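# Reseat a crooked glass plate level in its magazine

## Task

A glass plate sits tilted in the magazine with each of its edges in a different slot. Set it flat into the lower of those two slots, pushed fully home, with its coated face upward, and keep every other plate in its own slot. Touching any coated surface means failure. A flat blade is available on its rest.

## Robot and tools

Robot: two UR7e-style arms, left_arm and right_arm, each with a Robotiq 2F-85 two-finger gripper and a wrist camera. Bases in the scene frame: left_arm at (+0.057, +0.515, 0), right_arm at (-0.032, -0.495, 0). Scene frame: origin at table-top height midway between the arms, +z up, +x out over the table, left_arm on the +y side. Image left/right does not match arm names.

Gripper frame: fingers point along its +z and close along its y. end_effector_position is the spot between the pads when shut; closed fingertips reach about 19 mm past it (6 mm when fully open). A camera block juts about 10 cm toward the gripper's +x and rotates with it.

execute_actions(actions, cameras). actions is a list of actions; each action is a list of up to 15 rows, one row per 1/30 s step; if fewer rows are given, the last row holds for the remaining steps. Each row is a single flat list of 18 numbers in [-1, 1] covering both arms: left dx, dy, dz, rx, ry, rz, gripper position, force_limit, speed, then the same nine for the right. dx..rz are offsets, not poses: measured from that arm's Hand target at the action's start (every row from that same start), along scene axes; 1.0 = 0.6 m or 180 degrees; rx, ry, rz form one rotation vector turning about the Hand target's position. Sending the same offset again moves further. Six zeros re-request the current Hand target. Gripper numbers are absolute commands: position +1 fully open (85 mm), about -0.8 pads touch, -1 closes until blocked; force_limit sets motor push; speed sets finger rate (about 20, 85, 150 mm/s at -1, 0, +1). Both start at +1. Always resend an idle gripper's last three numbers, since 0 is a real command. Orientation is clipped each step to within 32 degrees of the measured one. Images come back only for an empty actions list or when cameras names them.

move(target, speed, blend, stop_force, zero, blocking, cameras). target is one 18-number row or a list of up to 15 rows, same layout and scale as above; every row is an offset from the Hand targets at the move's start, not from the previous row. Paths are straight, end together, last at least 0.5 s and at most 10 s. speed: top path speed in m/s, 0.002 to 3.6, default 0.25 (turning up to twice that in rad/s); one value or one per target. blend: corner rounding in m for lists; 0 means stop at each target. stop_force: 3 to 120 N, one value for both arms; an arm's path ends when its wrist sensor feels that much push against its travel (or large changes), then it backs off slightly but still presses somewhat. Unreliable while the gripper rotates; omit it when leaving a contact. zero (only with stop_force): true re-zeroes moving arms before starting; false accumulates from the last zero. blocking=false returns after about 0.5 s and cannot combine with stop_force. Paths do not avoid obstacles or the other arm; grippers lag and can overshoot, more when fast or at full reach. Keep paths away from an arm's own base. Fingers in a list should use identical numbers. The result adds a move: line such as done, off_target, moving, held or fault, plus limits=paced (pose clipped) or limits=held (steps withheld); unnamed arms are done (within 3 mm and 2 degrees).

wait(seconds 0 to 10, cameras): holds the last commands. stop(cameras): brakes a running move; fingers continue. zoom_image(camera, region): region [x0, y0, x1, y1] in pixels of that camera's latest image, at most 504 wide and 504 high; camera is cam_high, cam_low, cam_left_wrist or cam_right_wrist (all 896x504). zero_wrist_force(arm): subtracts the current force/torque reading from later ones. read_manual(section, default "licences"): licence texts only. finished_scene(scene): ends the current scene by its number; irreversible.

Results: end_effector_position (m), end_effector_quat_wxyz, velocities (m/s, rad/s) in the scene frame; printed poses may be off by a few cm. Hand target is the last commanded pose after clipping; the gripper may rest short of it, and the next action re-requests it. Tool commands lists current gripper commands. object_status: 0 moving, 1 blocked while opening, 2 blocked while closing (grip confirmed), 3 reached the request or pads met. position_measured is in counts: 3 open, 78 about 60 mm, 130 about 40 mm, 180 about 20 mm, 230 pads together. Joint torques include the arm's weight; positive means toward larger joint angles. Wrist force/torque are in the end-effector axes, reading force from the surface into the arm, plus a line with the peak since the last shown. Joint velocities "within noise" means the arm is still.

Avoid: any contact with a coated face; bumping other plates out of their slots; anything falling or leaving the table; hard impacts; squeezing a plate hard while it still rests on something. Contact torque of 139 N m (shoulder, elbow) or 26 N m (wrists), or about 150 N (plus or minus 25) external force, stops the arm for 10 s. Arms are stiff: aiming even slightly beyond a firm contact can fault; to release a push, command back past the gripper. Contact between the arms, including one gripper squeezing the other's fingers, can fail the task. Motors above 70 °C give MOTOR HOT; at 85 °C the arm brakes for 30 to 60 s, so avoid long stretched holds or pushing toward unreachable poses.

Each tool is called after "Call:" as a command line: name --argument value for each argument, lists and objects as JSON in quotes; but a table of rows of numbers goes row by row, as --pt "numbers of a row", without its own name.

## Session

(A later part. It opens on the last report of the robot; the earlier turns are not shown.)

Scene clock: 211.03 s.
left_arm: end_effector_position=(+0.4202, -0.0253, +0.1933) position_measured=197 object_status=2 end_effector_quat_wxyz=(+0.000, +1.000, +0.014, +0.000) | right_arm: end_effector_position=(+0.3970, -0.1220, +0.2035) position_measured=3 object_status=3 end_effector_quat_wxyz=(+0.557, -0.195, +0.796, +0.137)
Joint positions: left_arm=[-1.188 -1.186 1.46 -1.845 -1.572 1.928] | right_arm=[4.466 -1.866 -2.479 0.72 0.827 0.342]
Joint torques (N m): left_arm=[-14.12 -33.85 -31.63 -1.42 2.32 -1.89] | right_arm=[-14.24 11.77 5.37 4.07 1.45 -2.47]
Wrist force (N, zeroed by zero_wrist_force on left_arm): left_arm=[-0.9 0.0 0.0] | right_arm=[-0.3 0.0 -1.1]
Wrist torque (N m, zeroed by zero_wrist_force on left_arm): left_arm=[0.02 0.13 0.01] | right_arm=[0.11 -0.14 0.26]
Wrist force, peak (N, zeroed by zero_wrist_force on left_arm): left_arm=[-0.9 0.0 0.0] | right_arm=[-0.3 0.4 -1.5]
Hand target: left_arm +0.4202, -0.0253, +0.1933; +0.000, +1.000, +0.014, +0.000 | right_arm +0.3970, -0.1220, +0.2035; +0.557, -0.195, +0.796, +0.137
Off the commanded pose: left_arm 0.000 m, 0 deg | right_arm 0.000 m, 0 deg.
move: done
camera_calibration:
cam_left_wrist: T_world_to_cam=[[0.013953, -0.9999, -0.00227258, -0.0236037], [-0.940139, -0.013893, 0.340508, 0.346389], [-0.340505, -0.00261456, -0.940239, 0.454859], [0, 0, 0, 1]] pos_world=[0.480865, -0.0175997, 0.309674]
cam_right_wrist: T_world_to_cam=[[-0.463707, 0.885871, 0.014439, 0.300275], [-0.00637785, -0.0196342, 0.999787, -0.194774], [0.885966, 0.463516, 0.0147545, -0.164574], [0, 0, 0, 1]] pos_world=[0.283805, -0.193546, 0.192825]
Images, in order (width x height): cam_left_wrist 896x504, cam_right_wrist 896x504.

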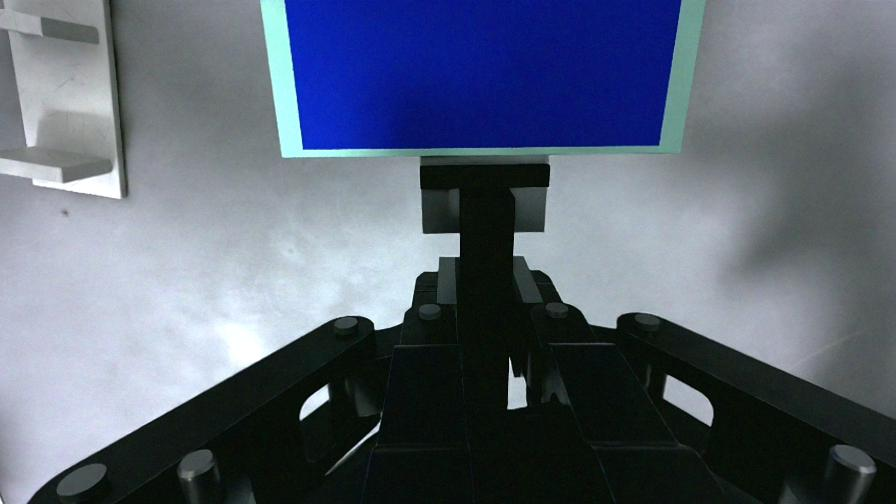

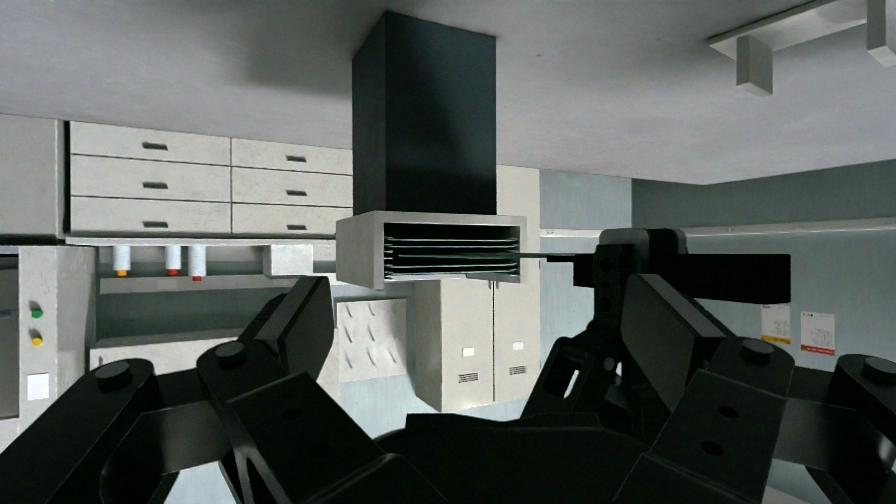

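Call:
wait --seconds 0 --cameras '["cam_right_wrist", "cam_left_wrist"]'

Call:
zoom_image --camera "cam_right_wrist" --region '[340, 200, 580, 300]'

Scene clock: 214.73 s.
left_arm: end_effector_position=(+0.4202, -0.0253, +0.1933) position_measured=197 object_status=2 end_effector_quat_wxyz=(+0.000, +1.000, +0.014, +0.000) | right_arm: end_effector_position=(+0.3970, -0.1220, +0.2035) position_measured=3 object_status=3 end_effector_quat_wxyz=(+0.557, -0.195, +0.796, +0.137)
Joint positions: left_arm=[-1.189 -1.186 1.46 -1.845 -1.572 1.928] | right_arm=[4.466 -1.866 -2.479 0.72 0.827 0.342]
Joint torques (N m): left_arm=[-15.1 -33.86 -32.15 -1.57 2.17 -1.81] | right_arm=[-13.52 11.66 6.41 3.95 1.31 -2.52]
Wrist force (N, zeroed by zero_wrist_force on left_arm): left_arm=[-0.4 -0.1 0.2] | right_arm=[-0.4 0.1 -0.9]
Wrist torque (N m, zeroed by zero_wrist_force on left_arm): left_arm=[-0.01 0.04 0.00] | right_arm=[0.15 -0.13 0.25]
Wrist force, peak (N, zeroed by zero_wrist_force on left_arm): left_arm=[-0.6 0.3 0.7] | right_arm=[-0.5 0.1 -1.4]
Hand target: left_arm +0.4202, -0.0253, +0.1933; +0.000, +1.000, +0.014, +0.000 | right_arm +0.3970, -0.1220, +0.2035; +0.557, -0.195, +0.796, +0.137
Tool commands: left_gripper/position=-1.0 left_gripper/force_limit=+0.2 left_gripper/speed=-1.0 right_gripper/position=+1.0 right_gripper/force_limit=+1.0 right_gripper/speed=+1.0
Off the commanded pose: left_arm 0.000 m, 0 deg | right_arm 0.000 m, 0 deg.
camera_calibration:
cam_left_wrist: T_world_to_cam=[[0.0140052, -0.999898, -0.00271798, -0.0234913], [-0.940106, -0.0140935, 0.34059, 0.346345], [-0.340594, -0.00221485, -0.940208, 0.454897], [0, 0, 0, 1]] pos_world=[0.480865, -0.0176002, 0.309672]
cam_right_wrist: T_world_to_cam=[[-0.463707, 0.885871, 0.014439, 0.300275], [-0.00637785, -0.0196342, 0.999787, -0.194774], [0.885966, 0.463516, 0.0147545, -0.164574], [0, 0, 0, 1]] pos_world=[0.283805, -0.193546, 0.192825]
Images, in order (width x height): cam_left_wrist 896x504, cam_right_wrist 896x504.

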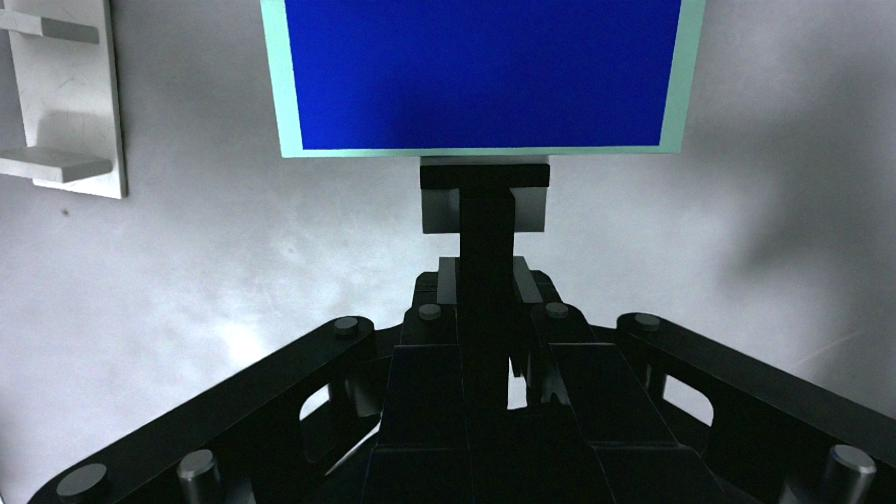

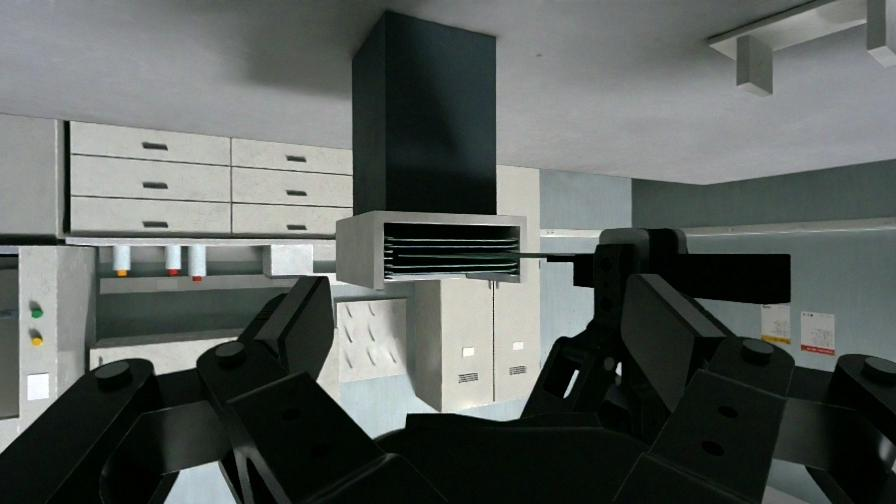

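Scaled by 2.100 from the camera's 896x504 image, which has a finer 1280x720 frame.

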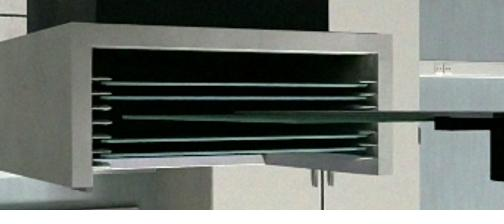

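Call:
zoom_image --camera "cam_right_wrist" --region '[376, 228, 456, 284]'

Call:
zoom_image --camera "cam_right_wrist" --region '[450, 228, 530, 284]'

Scaled by 6.300 from the camera's 896x504 image, which has a finer 1280x720 frame.

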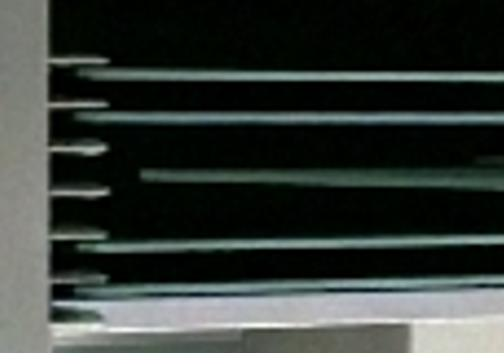

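Scaled by 6.300 from the camera's 896x504 image, which has a finer 1280x720 frame.

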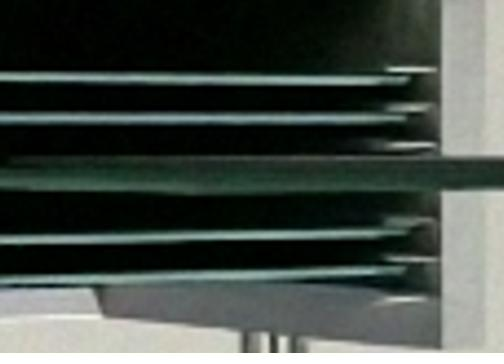

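Call:
move --target '[0.02499, 0.00071, 0, 0, 0, 0, -1, 0.2, -1, 0, 0, 0, 0, 0, 0, 1, 1, 1]' --speed 0.03 --stop_force 3 --cameras '["cam_right_wrist", "cam_left_wrist"]'

Call:
zoom_image --camera "cam_right_wrist" --region '[376, 228, 456, 284]'

Call:
zoom_image --camera "cam_right_wrist" --region '[450, 228, 530, 284]'

Scene clock: 225.90 s.
left_arm: end_effector_position=(+0.4352, -0.0248, +0.1933) position_measured=197 object_status=2 end_effector_quat_wxyz=(+0.000, +1.000, +0.014, +0.000) | right_arm: end_effector_position=(+0.3970, -0.1220, +0.2035) position_measured=3 object_status=3 end_effector_quat_wxyz=(+0.557, -0.195, +0.796, +0.137)
Joint positions: left_arm=[-1.167 -1.167 1.432 -1.836 -1.572 1.95] | right_arm=[4.466 -1.866 -2.479 0.72 0.827 0.342]
Joint torques (N m): left_arm=[13.15 -35.11 -31.22 -1.65 -0.74 2.6] | right_arm=[-12.47 11.41 6.97 4.15 1.52 -2.23]
Wrist force (N, zeroed by zero_wrist_force on left_arm): left_arm=[-0.3 -0.1 0.3] | right_arm=[-0.4 0.2 -1.1]
Wrist torque (N m, zeroed by zero_wrist_force on left_arm): left_arm=[-0.01 0.01 -0.16] | right_arm=[0.15 -0.13 0.25]
Wrist force, peak (N, zeroed by zero_wrist_force on left_arm): left_arm=[-0.3 -0.2 0.8] | right_arm=[-0.5 0.2 -1.3]
Hand target: left_arm +0.4352, -0.0248, +0.1933; +0.000, +1.000, +0.014, +0.000 | right_arm +0.3970, -0.1220, +0.2035; +0.557, -0.195, +0.796, +0.137
Off the commanded pose: left_arm 0.000 m, 0 deg | right_arm 0.000 m, 0 deg.
move: done
camera_calibration:
cam_left_wrist: T_world_to_cam=[[0.0140052, -0.999898, -0.00271798, -0.0233014], [-0.940106, -0.0140935, 0.34059, 0.360452], [-0.340594, -0.00221485, -0.940208, 0.460007], [0, 0, 0, 1]] pos_world=[0.495865, -0.0172002, 0.309672]
cam_right_wrist: T_world_to_cam=[[-0.463707, 0.885871, 0.014439, 0.300275], [-0.00637785, -0.0196342, 0.999787, -0.194774], [0.885966, 0.463516, 0.0147545, -0.164574], [0, 0, 0, 1]] pos_world=[0.283805, -0.193546, 0.192825]
Images, in order (width x height): cam_left_wrist 896x504, cam_right_wrist 896x504.

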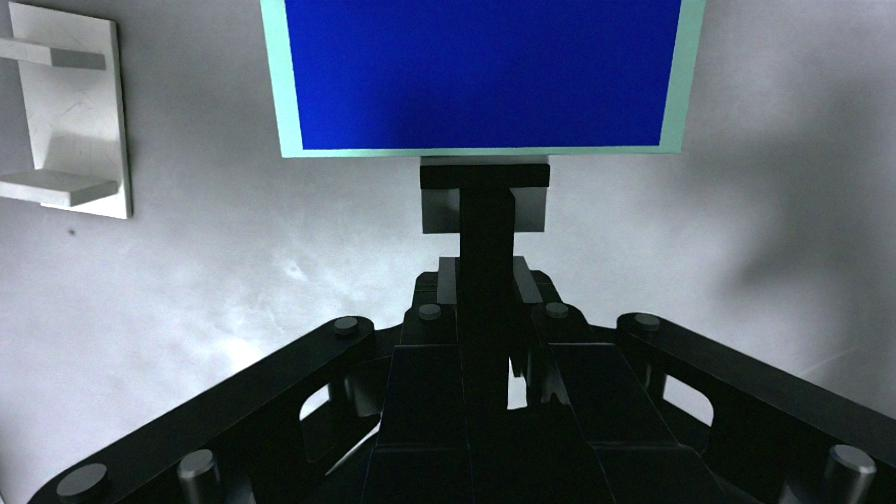

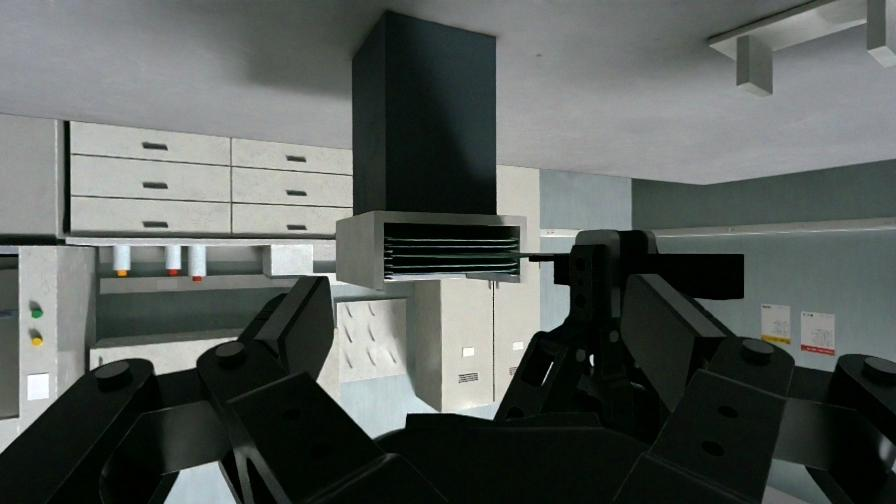

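Scaled by 6.300 from the camera's 896x504 image, which has a finer 1280x720 frame.

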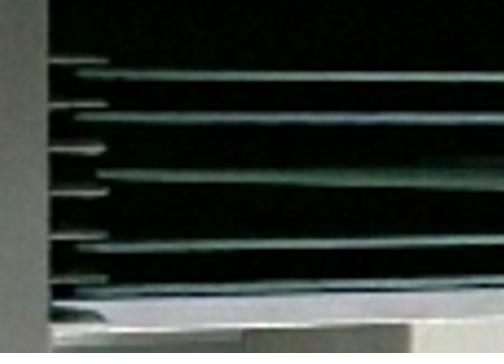

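Scaled by 6.300 from the camera's 896x504 image, which has a finer 1280x720 frame.

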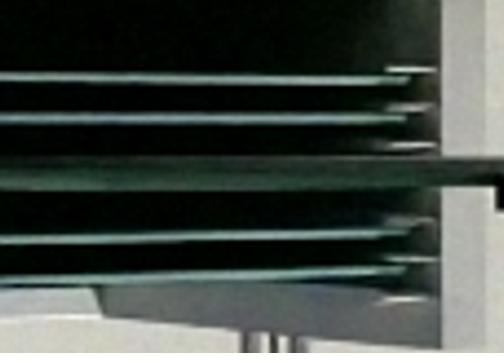

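Call:
zoom_image --camera "cam_right_wrist" --region '[420, 232, 520, 282]'

Call:
zoom_image --camera "cam_right_wrist" --region '[510, 232, 610, 282]'

Scaled by 5.040 from the camera's 896x504 image, which has a finer 1280x720 frame.

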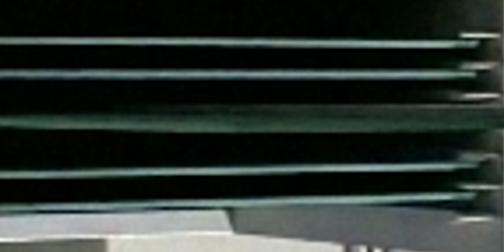

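Scaled by 5.040 from the camera's 896x504 image, which has a finer 1280x720 frame.

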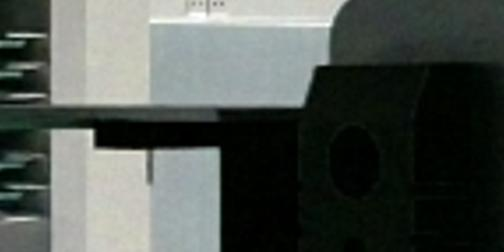

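Call:
move --target '[0.03332, 0.00095, 0, 0, 0, 0, -1, 0.2, -1, 0, 0, 0, 0, 0, 0, 1, 1, 1]' --speed 0.03 --stop_force 3 --cameras '["cam_right_wrist", "cam_left_wrist"]'

Call:
zoom_image --camera "cam_right_wrist" --region '[376, 228, 456, 284]'

Call:
zoom_image --camera "cam_right_wrist" --region '[450, 228, 530, 284]'

Scene clock: 242.60 s.
left_arm: end_effector_position=(+0.4551, -0.0243, +0.1933) position_measured=197 object_status=2 end_effector_quat_wxyz=(+0.000, +1.000, +0.014, +0.000) | right_arm: end_effector_position=(+0.3970, -0.1220, +0.2035) position_measured=3 object_status=3 end_effector_quat_wxyz=(+0.557, -0.195, +0.796, +0.137)
Joint positions: left_arm=[-1.138 -1.14 1.394 -1.824 -1.572 1.978] | right_arm=[4.466 -1.866 -2.479 0.72 0.827 0.342]
Joint torques (N m): left_arm=[13.05 -36.03 -30.66 -1.74 1.19 2.7] | right_arm=[-12.7 12.22 6.23 4.22 1.36 -2.16]
Wrist force (N, zeroed by zero_wrist_force on left_arm): left_arm=[-0.3 0.1 0.1] | right_arm=[-0.8 0.0 -1.2]
Wrist torque (N m, zeroed by zero_wrist_force on left_arm): left_arm=[0.02 0.01 -0.16] | right_arm=[0.12 -0.06 0.25]
Wrist force, peak (N, zeroed by zero_wrist_force on left_arm): left_arm=[-0.6 0.0 0.7] | right_arm=[-0.3 0.0 -1.5]
Hand target: left_arm +0.4551, -0.0243, +0.1933; +0.000, +1.000, +0.014, +0.000 | right_arm +0.3970, -0.1220, +0.2035; +0.557, -0.195, +0.796, +0.137
Off the commanded pose: left_arm 0.000 m, 0 deg | right_arm 0.000 m, 0 deg.
move: done
camera_calibration:
cam_left_wrist: T_world_to_cam=[[0.0140052, -0.999898, -0.00271798, -0.0229816], [-0.940106, -0.0140935, 0.34059, 0.379263], [-0.340594, -0.00221485, -0.940208, 0.46682], [0, 0, 0, 1]] pos_world=[0.515865, -0.0166002, 0.309672]
cam_right_wrist: T_world_to_cam=[[-0.463707, 0.885871, 0.014439, 0.300275], [-0.00637785, -0.0196342, 0.999787, -0.194774], [0.885966, 0.463516, 0.0147545, -0.164574], [0, 0, 0, 1]] pos_world=[0.283805, -0.193546, 0.192825]
Images, in order (width x height): cam_left_wrist 896x504, cam_right_wrist 896x504.

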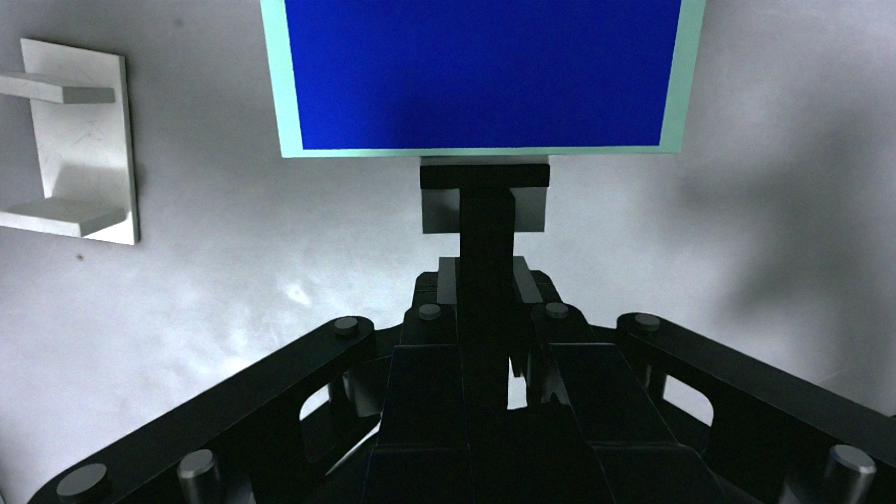

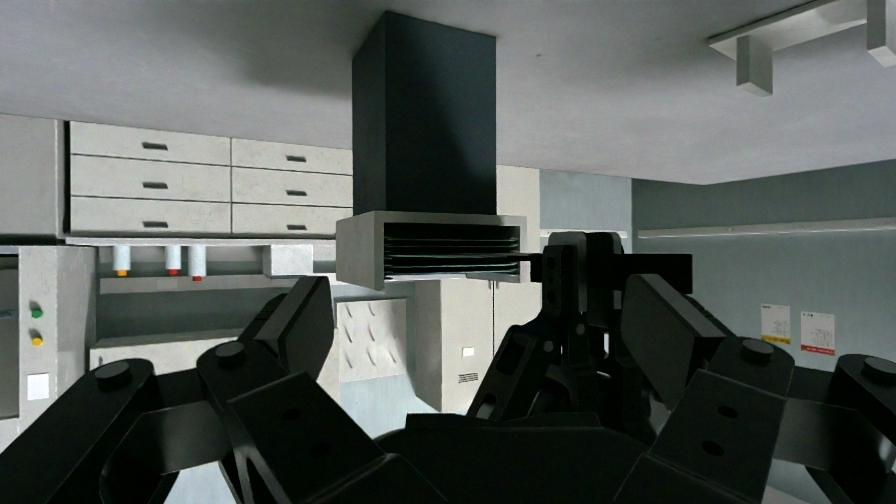

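Scaled by 6.300 from the camera's 896x504 image, which has a finer 1280x720 frame.

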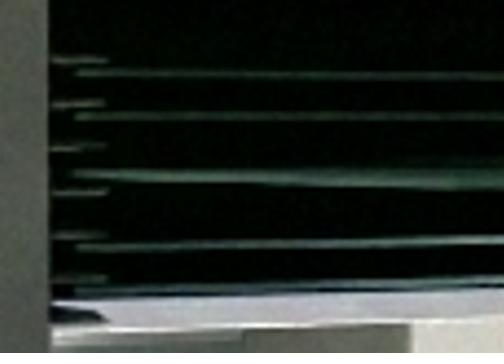

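Scaled by 6.300 from the camera's 896x504 image, which has a finer 1280x720 frame.

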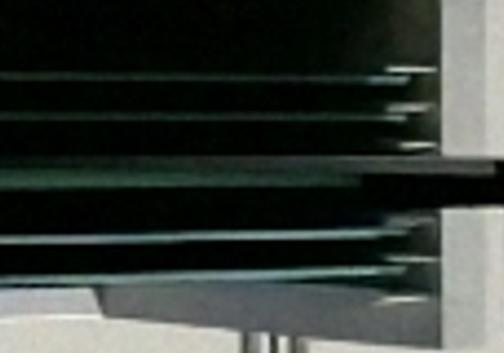

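Call:
move --target '[0.09996, 0.00284, 0, 0, 0, 0, -1, 0.2, -1, 0, 0, 0, 0, 0, 0, 1, 1, 1]' --speed 0.04 --stop_force 3 --cameras '["cam_right_wrist", "cam_left_wrist"]'

Call:
zoom_image --camera "cam_right_wrist" --region '[376, 228, 456, 284]'

Call:
zoom_image --camera "cam_right_wrist" --region '[450, 228, 530, 284]'

Scene clock: 246.87 s.
left_arm: end_effector_position=(+0.5151, -0.0226, +0.1933) position_measured=197 object_status=2 end_effector_quat_wxyz=(+0.000, +1.000, +0.014, +0.000) | right_arm: end_effector_position=(+0.3970, -0.1220, +0.2035) position_measured=3 object_status=3 end_effector_quat_wxyz=(+0.557, -0.195, +0.796, +0.137)
Joint positions: left_arm=[-1.058 -1.054 1.264 -1.78 -1.572 2.058] | right_arm=[4.466 -1.866 -2.479 0.72 0.827 0.342]
Joint torques (N m): left_arm=[13.23 -39.24 -31.33 -1.62 -1.02 2.72] | right_arm=[-13.03 11.73 6.6 4.18 1.42 -2.28]
Wrist force (N, zeroed by zero_wrist_force on left_arm): left_arm=[-0.7 -0.5 -0.2] | right_arm=[-0.3 0.1 -0.8]
Wrist torque (N m, zeroed by zero_wrist_force on left_arm): left_arm=[-0.07 0.07 -0.19] | right_arm=[0.13 -0.15 0.25]
Wrist force, peak (N, zeroed by zero_wrist_force on left_arm): left_arm=[-0.6 0.2 0.6] | right_arm=[-0.7 0.1 -1.4]
Hand target: left_arm +0.5151, -0.0226, +0.1933; +0.000, +1.000, +0.014, +0.000 | right_arm +0.3970, -0.1220, +0.2035; +0.557, -0.195, +0.796, +0.137
Off the commanded pose: left_arm 0.000 m, 0 deg | right_arm 0.000 m, 0 deg.
move: done
camera_calibration:
cam_left_wrist: T_world_to_cam=[[0.0140052, -0.999898, -0.00271798, -0.0221221], [-0.940106, -0.0140935, 0.34059, 0.435693], [-0.340594, -0.00221485, -0.940208, 0.48726], [0, 0, 0, 1]] pos_world=[0.575865, -0.0149002, 0.309672]
cam_right_wrist: T_world_to_cam=[[-0.463707, 0.885871, 0.014439, 0.300275], [-0.00637785, -0.0196342, 0.999787, -0.194774], [0.885966, 0.463516, 0.0147545, -0.164574], [0, 0, 0, 1]] pos_world=[0.283805, -0.193546, 0.192825]
Images, in order (width x height): cam_left_wrist 896x504, cam_right_wrist 896x504.

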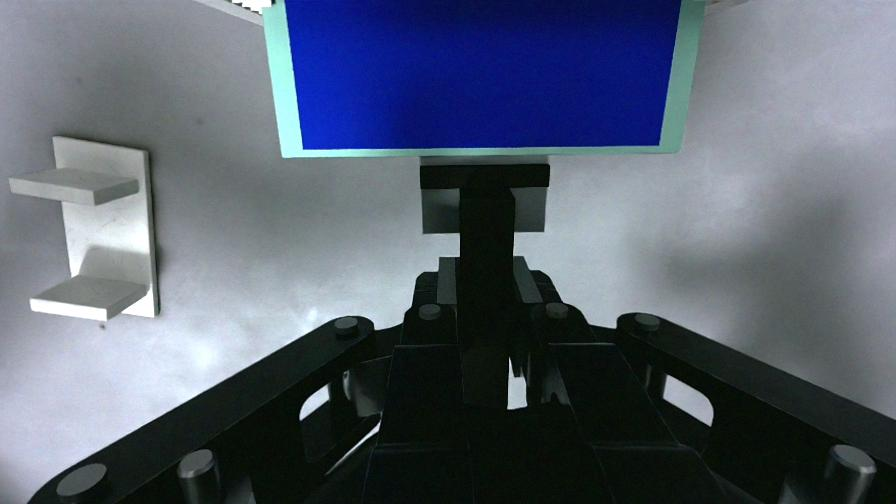

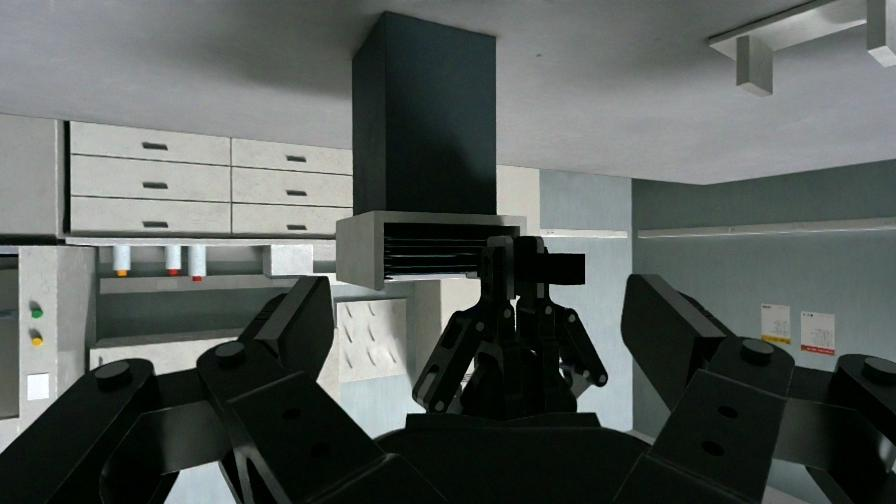

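Scaled by 6.300 from the camera's 896x504 image, which has a finer 1280x720 frame.

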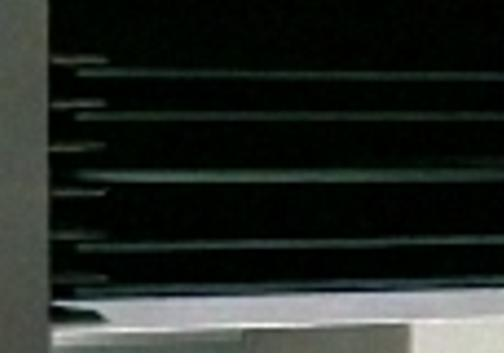

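Scaled by 6.300 from the camera's 896x504 image, which has a finer 1280x720 frame.

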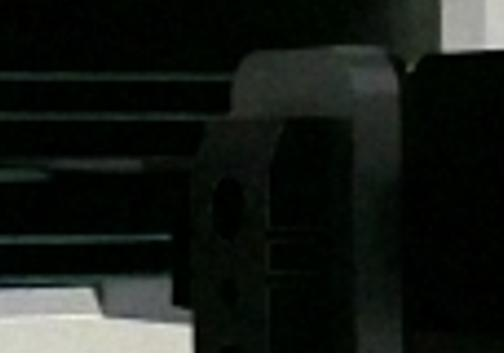

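Call:
move --target '[0.05498, 0.00156, 0, 0, 0, 0, -1, 0.2, -1, 0, 0, 0, 0, 0, 0, 1, 1, 1]' --speed 0.03 --stop_force 3 --cameras '["cam_right_wrist", "cam_left_wrist"]'

Call:
zoom_image --camera "cam_left_wrist" --region '[230, 100, 730, 240]'

Call:
zoom_image --camera "cam_right_wrist" --region '[376, 228, 456, 284]'

Scene clock: 252.80 s.
left_arm: end_effector_position=(+0.5481, -0.0216, +0.1933) position_measured=197 object_status=2 end_effector_quat_wxyz=(+0.000, +1.000, +0.014, +0.000) | right_arm: end_effector_position=(+0.3970, -0.1220, +0.2035) position_measured=3 object_status=3 end_effector_quat_wxyz=(+0.557, -0.195, +0.796, +0.137)
Joint positions: left_arm=[-1.017 -1.001 1.18 -1.75 -1.572 2.099] | right_arm=[4.466 -1.866 -2.479 0.72 0.827 0.342]
Joint torques (N m): left_arm=[13.94 -40.66 -32.48 -1.7 -1.01 2.69] | right_arm=[-13.36 11.72 6.63 4.21 1.33 -2.25]
Wrist force (N, zeroed by zero_wrist_force on left_arm): left_arm=[-0.4 0.2 0.4] | right_arm=[-0.4 0.2 -1.1]
Wrist torque (N m, zeroed by zero_wrist_force on left_arm): left_arm=[0.00 0.01 -0.18] | right_arm=[0.15 -0.14 0.26]
Wrist force, peak (N, zeroed by zero_wrist_force on left_arm): left_arm=[-1.0 -0.4 0.3] | right_arm=[-0.6 -0.2 -1.4]
Hand target: left_arm +0.5481, -0.0216, +0.1933; +0.000, +1.000, +0.014, +0.000 | right_arm +0.3970, -0.1220, +0.2035; +0.557, -0.195, +0.796, +0.137
Off the commanded pose: left_arm 0.000 m, 0 deg | right_arm 0.000 m, 0 deg.
move: done
camera_calibration:
cam_left_wrist: T_world_to_cam=[[0.0140052, -0.999898, -0.00271798, -0.0216843], [-0.940106, -0.0140935, 0.34059, 0.46673], [-0.340594, -0.00221485, -0.940208, 0.498501], [0, 0, 0, 1]] pos_world=[0.608865, -0.0140002, 0.309672]
cam_right_wrist: T_world_to_cam=[[-0.463707, 0.885871, 0.014439, 0.300275], [-0.00637785, -0.0196342, 0.999787, -0.194774], [0.885966, 0.463516, 0.0147545, -0.164574], [0, 0, 0, 1]] pos_world=[0.283805, -0.193546, 0.192825]
Images, in order (width x height): cam_left_wrist 896x504, cam_right_wrist 896x504.

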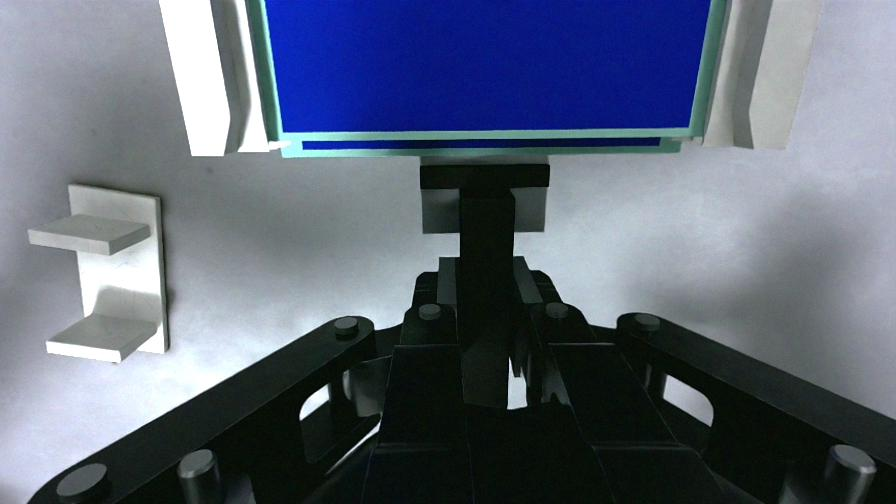

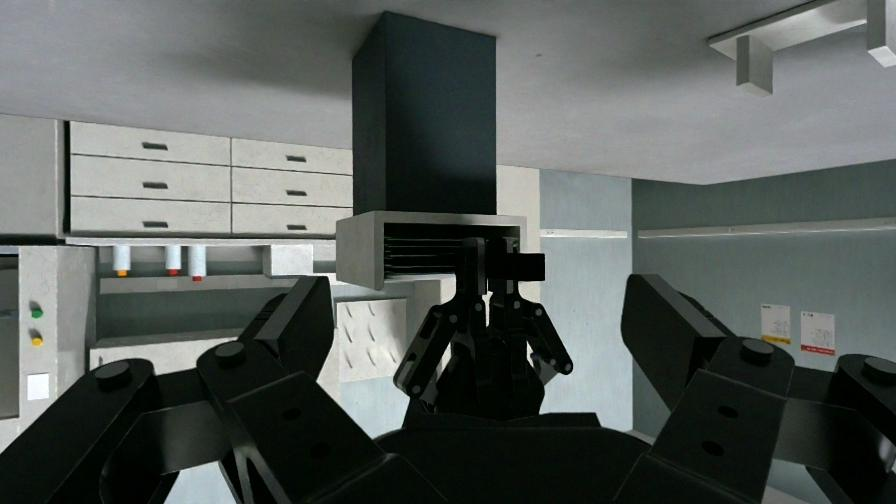

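Scaled by 1.008 from the camera's 896x504 image, which has a finer 1280x720 frame.

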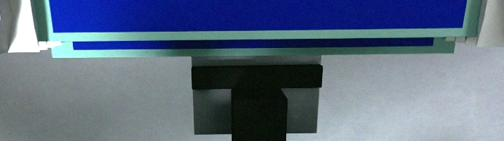

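Scaled by 6.300 from the camera's 896x504 image, which has a finer 1280x720 frame.

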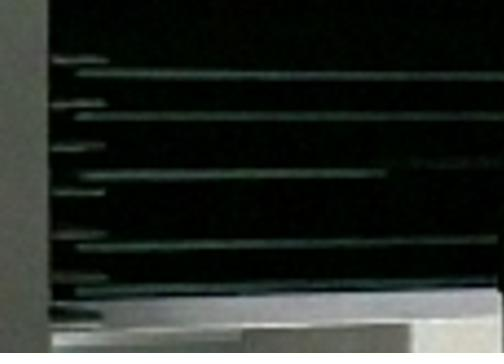

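Call:
move --target '[0.01999, 0.00057, 0, 0, 0, 0, -1, 0.2, -1, 0, 0, 0, 0, 0, 0, 1, 1, 1]' --speed 0.003 --stop_force 3 --cameras '["cam_right_wrist", "cam_left_wrist"]'

Call:
zoom_image --camera "cam_left_wrist" --region '[250, 110, 490, 190]'

Call:
zoom_image --camera "cam_left_wrist" --region '[480, 110, 720, 190]'

Scene clock: 258.80 s.
left_arm: end_effector_position=(+0.5573, -0.0213, +0.1932) position_measured=197 object_status=2 end_effector_quat_wxyz=(+0.000, +1.000, +0.014, +0.000) | right_arm: end_effector_position=(+0.3970, -0.1220, +0.2035) position_measured=3 object_status=3 end_effector_quat_wxyz=(+0.557, -0.195, +0.796, +0.137)
Joint positions: left_arm=[-1.006 -0.985 1.156 -1.741 -1.572 2.11] | right_arm=[4.466 -1.866 -2.479 0.72 0.827 0.342]
Joint torques (N m): left_arm=[0.65 -53.61 -15.44 -4.82 0.31 -1.01] | right_arm=[-12.68 11.24 6.57 4.07 1.35 -2.22]
Wrist force (N, zeroed by zero_wrist_force on left_arm): left_arm=[-4.9 0.3 0.2] | right_arm=[-0.3 0.1 -0.8]
Wrist torque (N m, zeroed by zero_wrist_force on left_arm): left_arm=[-0.04 0.07 -0.09] | right_arm=[0.15 -0.14 0.25]
Wrist force, peak (N, zeroed by zero_wrist_force on left_arm): left_arm=[-7.0 -0.8 0.3] | right_arm=[-0.2 -0.1 -1.5]
Hand target: left_arm +0.5573, -0.0214, +0.1933; +0.000, +1.000, +0.014, +0.000 (not the last commanded pose) | right_arm +0.3970, -0.1220, +0.2035; +0.557, -0.195, +0.796, +0.137
Off the commanded pose: left_arm 0.003 m, 0 deg | right_arm 0.000 m, 0 deg.
move: contact (left_arm)
camera_calibration:
cam_left_wrist: T_world_to_cam=[[0.0140052, -0.999898, -0.00271798, -0.0215132], [-0.940106, -0.0140935, 0.34059, 0.475383], [-0.340594, -0.00221485, -0.940208, 0.501635], [0, 0, 0, 1]] pos_world=[0.618065, -0.0137002, 0.309672]
cam_right_wrist: T_world_to_cam=[[-0.463707, 0.885871, 0.014439, 0.300275], [-0.00637785, -0.0196342, 0.999787, -0.194774], [0.885966, 0.463516, 0.0147545, -0.164574], [0, 0, 0, 1]] pos_world=[0.283805, -0.193546, 0.192825]
Images, in order (width x height): cam_left_wrist 896x504, cam_right_wrist 896x504.

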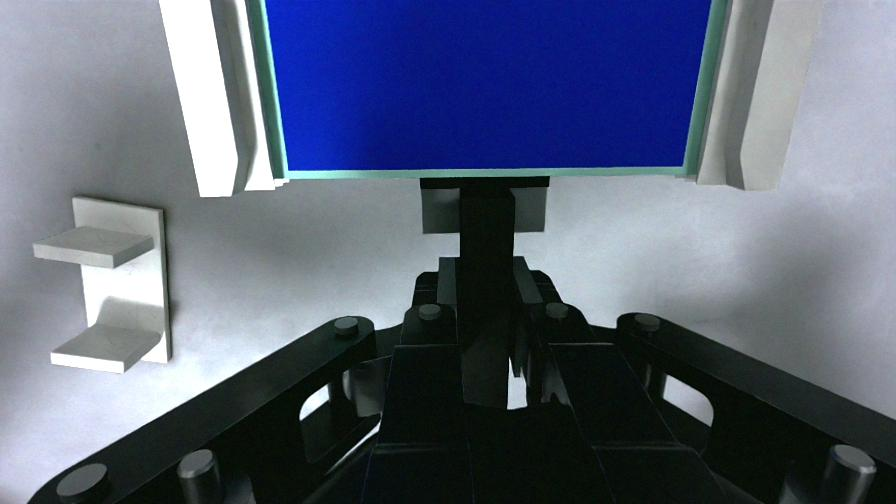

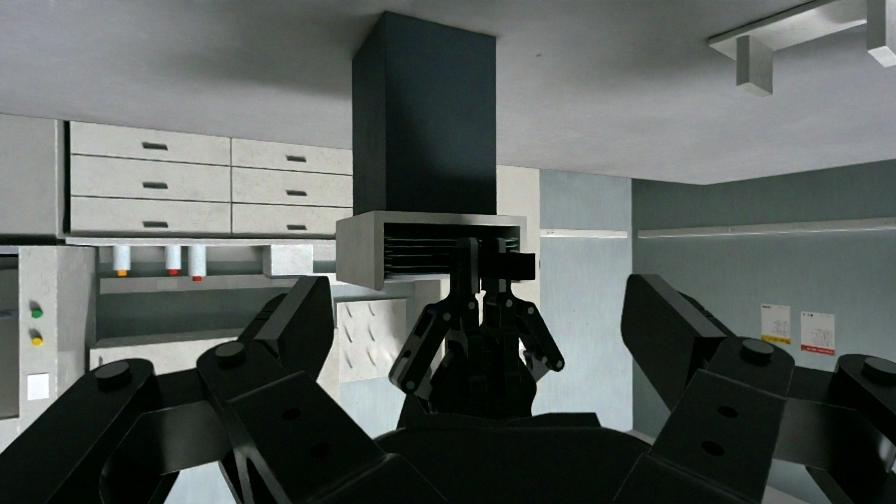

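Scaled by 2.100 from the camera's 896x504 image, which has a finer 1280x720 frame.

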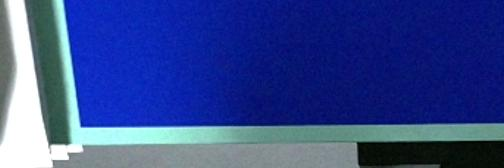

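Scaled by 2.100 from the camera's 896x504 image, which has a finer 1280x720 frame.

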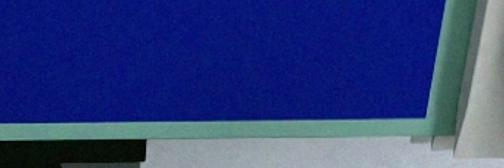

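Call:
move --target '[-0.00083, -0.00002, 0, 0, 0, 0, -1, 0.2, -1, 0, 0, 0, 0, 0, 0, 1, 1, 1]' --speed 0.005

Call:
move --target '[0, 0, -0.00417, 0, 0, 0, -1, 0.2, -1, 0, 0, 0, 0, 0, 0, 1, 1, 1]' --speed 0.006 --stop_force 4 --cameras '["cam_right_wrist", "cam_left_wrist"]'

Call:
zoom_image --camera "cam_right_wrist" --region '[376, 228, 456, 284]'

Call:
zoom_image --camera "cam_right_wrist" --region '[450, 228, 530, 284]'

Scene clock: 266.80 s.
left_arm: end_effector_position=(+0.5568, -0.0214, +0.1933) position_measured=197 object_status=2 end_effector_quat_wxyz=(+0.000, +1.000, +0.014, +0.000) | right_arm: end_effector_position=(+0.3970, -0.1220, +0.2035) position_measured=3 object_status=3 end_effector_quat_wxyz=(+0.557, -0.195, +0.796, +0.137)
Joint positions: left_arm=[-1.007 -0.986 1.157 -1.741 -1.572 2.11] | right_arm=[4.466 -1.866 -2.479 0.72 0.827 0.342]
Joint torques (N m): left_arm=[-14.94 -54.13 -13.94 -4.53 0.22 -1.84] | right_arm=[-12.93 12.05 5.89 4.09 1.26 -2.18]
Wrist force (N, zeroed by zero_wrist_force on left_arm): left_arm=[-0.6 0.0 0.3] | right_arm=[-0.2 -0.1 -0.8]
Wrist torque (N m, zeroed by zero_wrist_force on left_arm): left_arm=[-0.02 0.04 -0.09] | right_arm=[0.12 -0.16 0.26]
Wrist force, peak (N, zeroed by zero_wrist_force on left_arm): left_arm=[-4.7 0.5 0.1] | right_arm=[-0.6 0.2 -1.5]
Hand target: left_arm +0.5568, -0.0214, +0.1933; +0.000, +1.000, +0.014, +0.000 | right_arm +0.3970, -0.1220, +0.2035; +0.557, -0.195, +0.796, +0.137
Off the commanded pose: left_arm 0.000 m, 0 deg | right_arm 0.000 m, 0 deg.
move: done

Scene clock: 268.17 s.
left_arm: end_effector_position=(+0.5568, -0.0214, +0.1908) position_measured=197 object_status=2 end_effector_quat_wxyz=(+0.000, +1.000, +0.014, +0.000) | right_arm: end_effector_position=(+0.3970, -0.1220, +0.2035) position_measured=3 object_status=3 end_effector_quat_wxyz=(+0.557, -0.195, +0.796, +0.137)
Joint positions: left_arm=[-1.007 -0.985 1.162 -1.747 -1.572 2.109] | right_arm=[4.466 -1.866 -2.479 0.72 0.827 0.342]
Joint torques (N m): left_arm=[-13.56 -41.83 -14.46 -4.41 0.21 -1.81] | right_arm=[-11.37 11.64 6.69 4.2 1.31 -2.04]
Wrist force (N, zeroed by zero_wrist_force on left_arm): left_arm=[-0.9 0.0 0.1] | right_arm=[-0.6 -0.1 -1.0]
Wrist torque (N m, zeroed by zero_wrist_force on left_arm): left_arm=[-0.02 0.12 -0.08] | right_arm=[0.11 -0.09 0.26]
Wrist force, peak (N, zeroed by zero_wrist_force on left_arm): left_arm=[-0.9 0.0 0.1] | right_arm=[-0.4 0.1 -1.3]
Hand target: left_arm +0.5568, -0.0214, +0.1908; +0.000, +1.000, +0.014, +0.000 | right_arm +0.3970, -0.1220, +0.2035; +0.557, -0.195, +0.796, +0.137
Off the commanded pose: left_arm 0.000 m, 0 deg | right_arm 0.000 m, 0 deg.
move: done
camera_calibration:
cam_left_wrist: T_world_to_cam=[[0.0140052, -0.999898, -0.00271798, -0.021513], [-0.940106, -0.0140935, 0.34059, 0.475764], [-0.340594, -0.00221485, -0.940208, 0.499114], [0, 0, 0, 1]] pos_world=[0.617565, -0.0137002, 0.307172]
cam_right_wrist: T_world_to_cam=[[-0.463707, 0.885871, 0.014439, 0.300275], [-0.00637785, -0.0196342, 0.999787, -0.194774], [0.885966, 0.463516, 0.0147545, -0.164574], [0, 0, 0, 1]] pos_world=[0.283805, -0.193546, 0.192825]
Images, in order (width x height): cam_left_wrist 896x504, cam_right_wrist 896x504.

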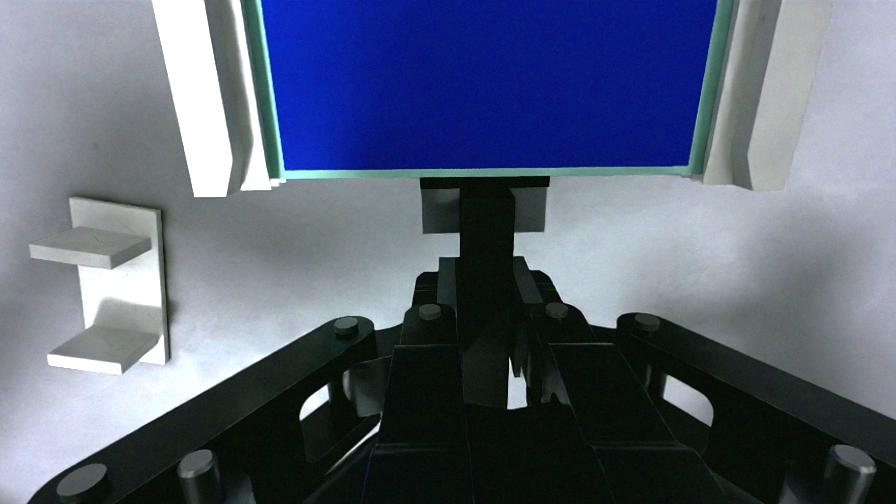

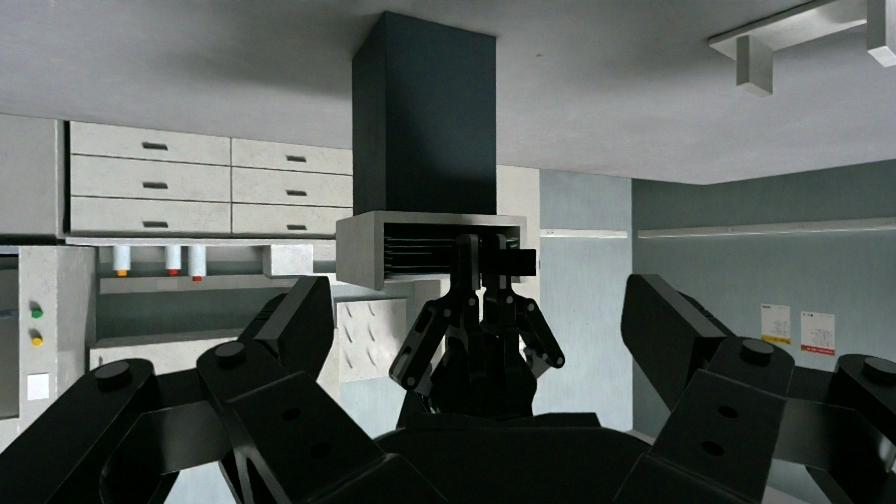

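Scaled by 6.300 from the camera's 896x504 image, which has a finer 1280x720 frame.

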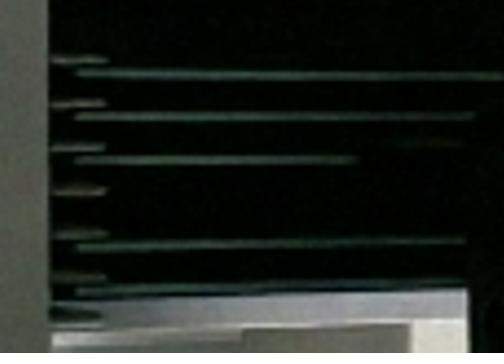

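Scaled by 6.300 from the camera's 896x504 image, which has a finer 1280x720 frame.

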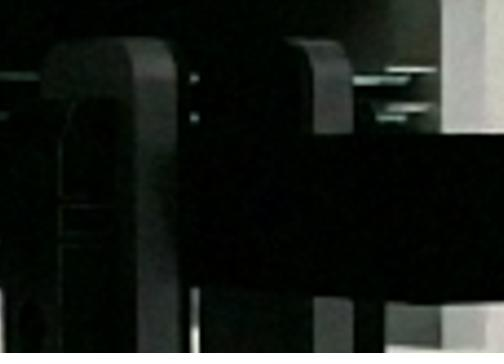

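Call:
move --target '[0.0025, 0.00007, 0, 0, 0, 0, -1, 0.2, -1, 0, 0, 0, 0, 0, 0, 1, 1, 1]' --speed 0.003 --stop_force 3

Call:
zoom_image --camera "cam_right_wrist" --region '[376, 228, 456, 284]'

Scene clock: 271.07 s.
left_arm: end_effector_position=(+0.5573, -0.0215, +0.1907) position_measured=197 object_status=2 end_effector_quat_wxyz=(+0.000, +1.000, +0.014, +0.000) | right_arm: end_effector_position=(+0.3970, -0.1220, +0.2035) position_measured=3 object_status=3 end_effector_quat_wxyz=(+0.557, -0.195, +0.796, +0.137)
Joint positions: left_arm=[-1.006 -0.984 1.16 -1.746 -1.572 2.11] | right_arm=[4.466 -1.866 -2.479 0.72 0.827 0.342]
Joint torques (N m): left_arm=[-12.42 -53.22 -14.4 -4.05 0.07 -1.26] | right_arm=[-13.93 11.11 6.37 4.08 1.23 -2.15]
Wrist force (N, zeroed by zero_wrist_force on left_arm): left_arm=[-3.3 -0.3 -0.7] | right_arm=[-0.5 0.0 -0.9]
Wrist torque (N m, zeroed by zero_wrist_force on left_arm): left_arm=[-0.06 0.10 -0.13] | right_arm=[0.13 -0.11 0.26]
Wrist force, peak (N, zeroed by zero_wrist_force on left_arm): left_arm=[-9.2 -0.6 -1.1] | right_arm=[-0.6 0.2 -1.3]
Hand target: left_arm +0.5573, -0.0215, +0.1907; +0.000, +1.000, +0.014, +0.000 (not the last commanded pose) | right_arm +0.3970, -0.1220, +0.2035; +0.557, -0.195, +0.796, +0.137
Off the commanded pose: left_arm 0.001 m, 0 deg | right_arm 0.000 m, 0 deg.
move: contact (left_arm)

Scaled by 6.300 from the camera's 896x504 image, which has a finer 1280x720 frame.
This view is cut from an older image: the scene may have changed since it was taken.

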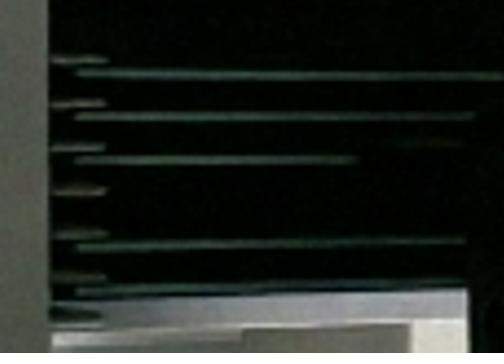

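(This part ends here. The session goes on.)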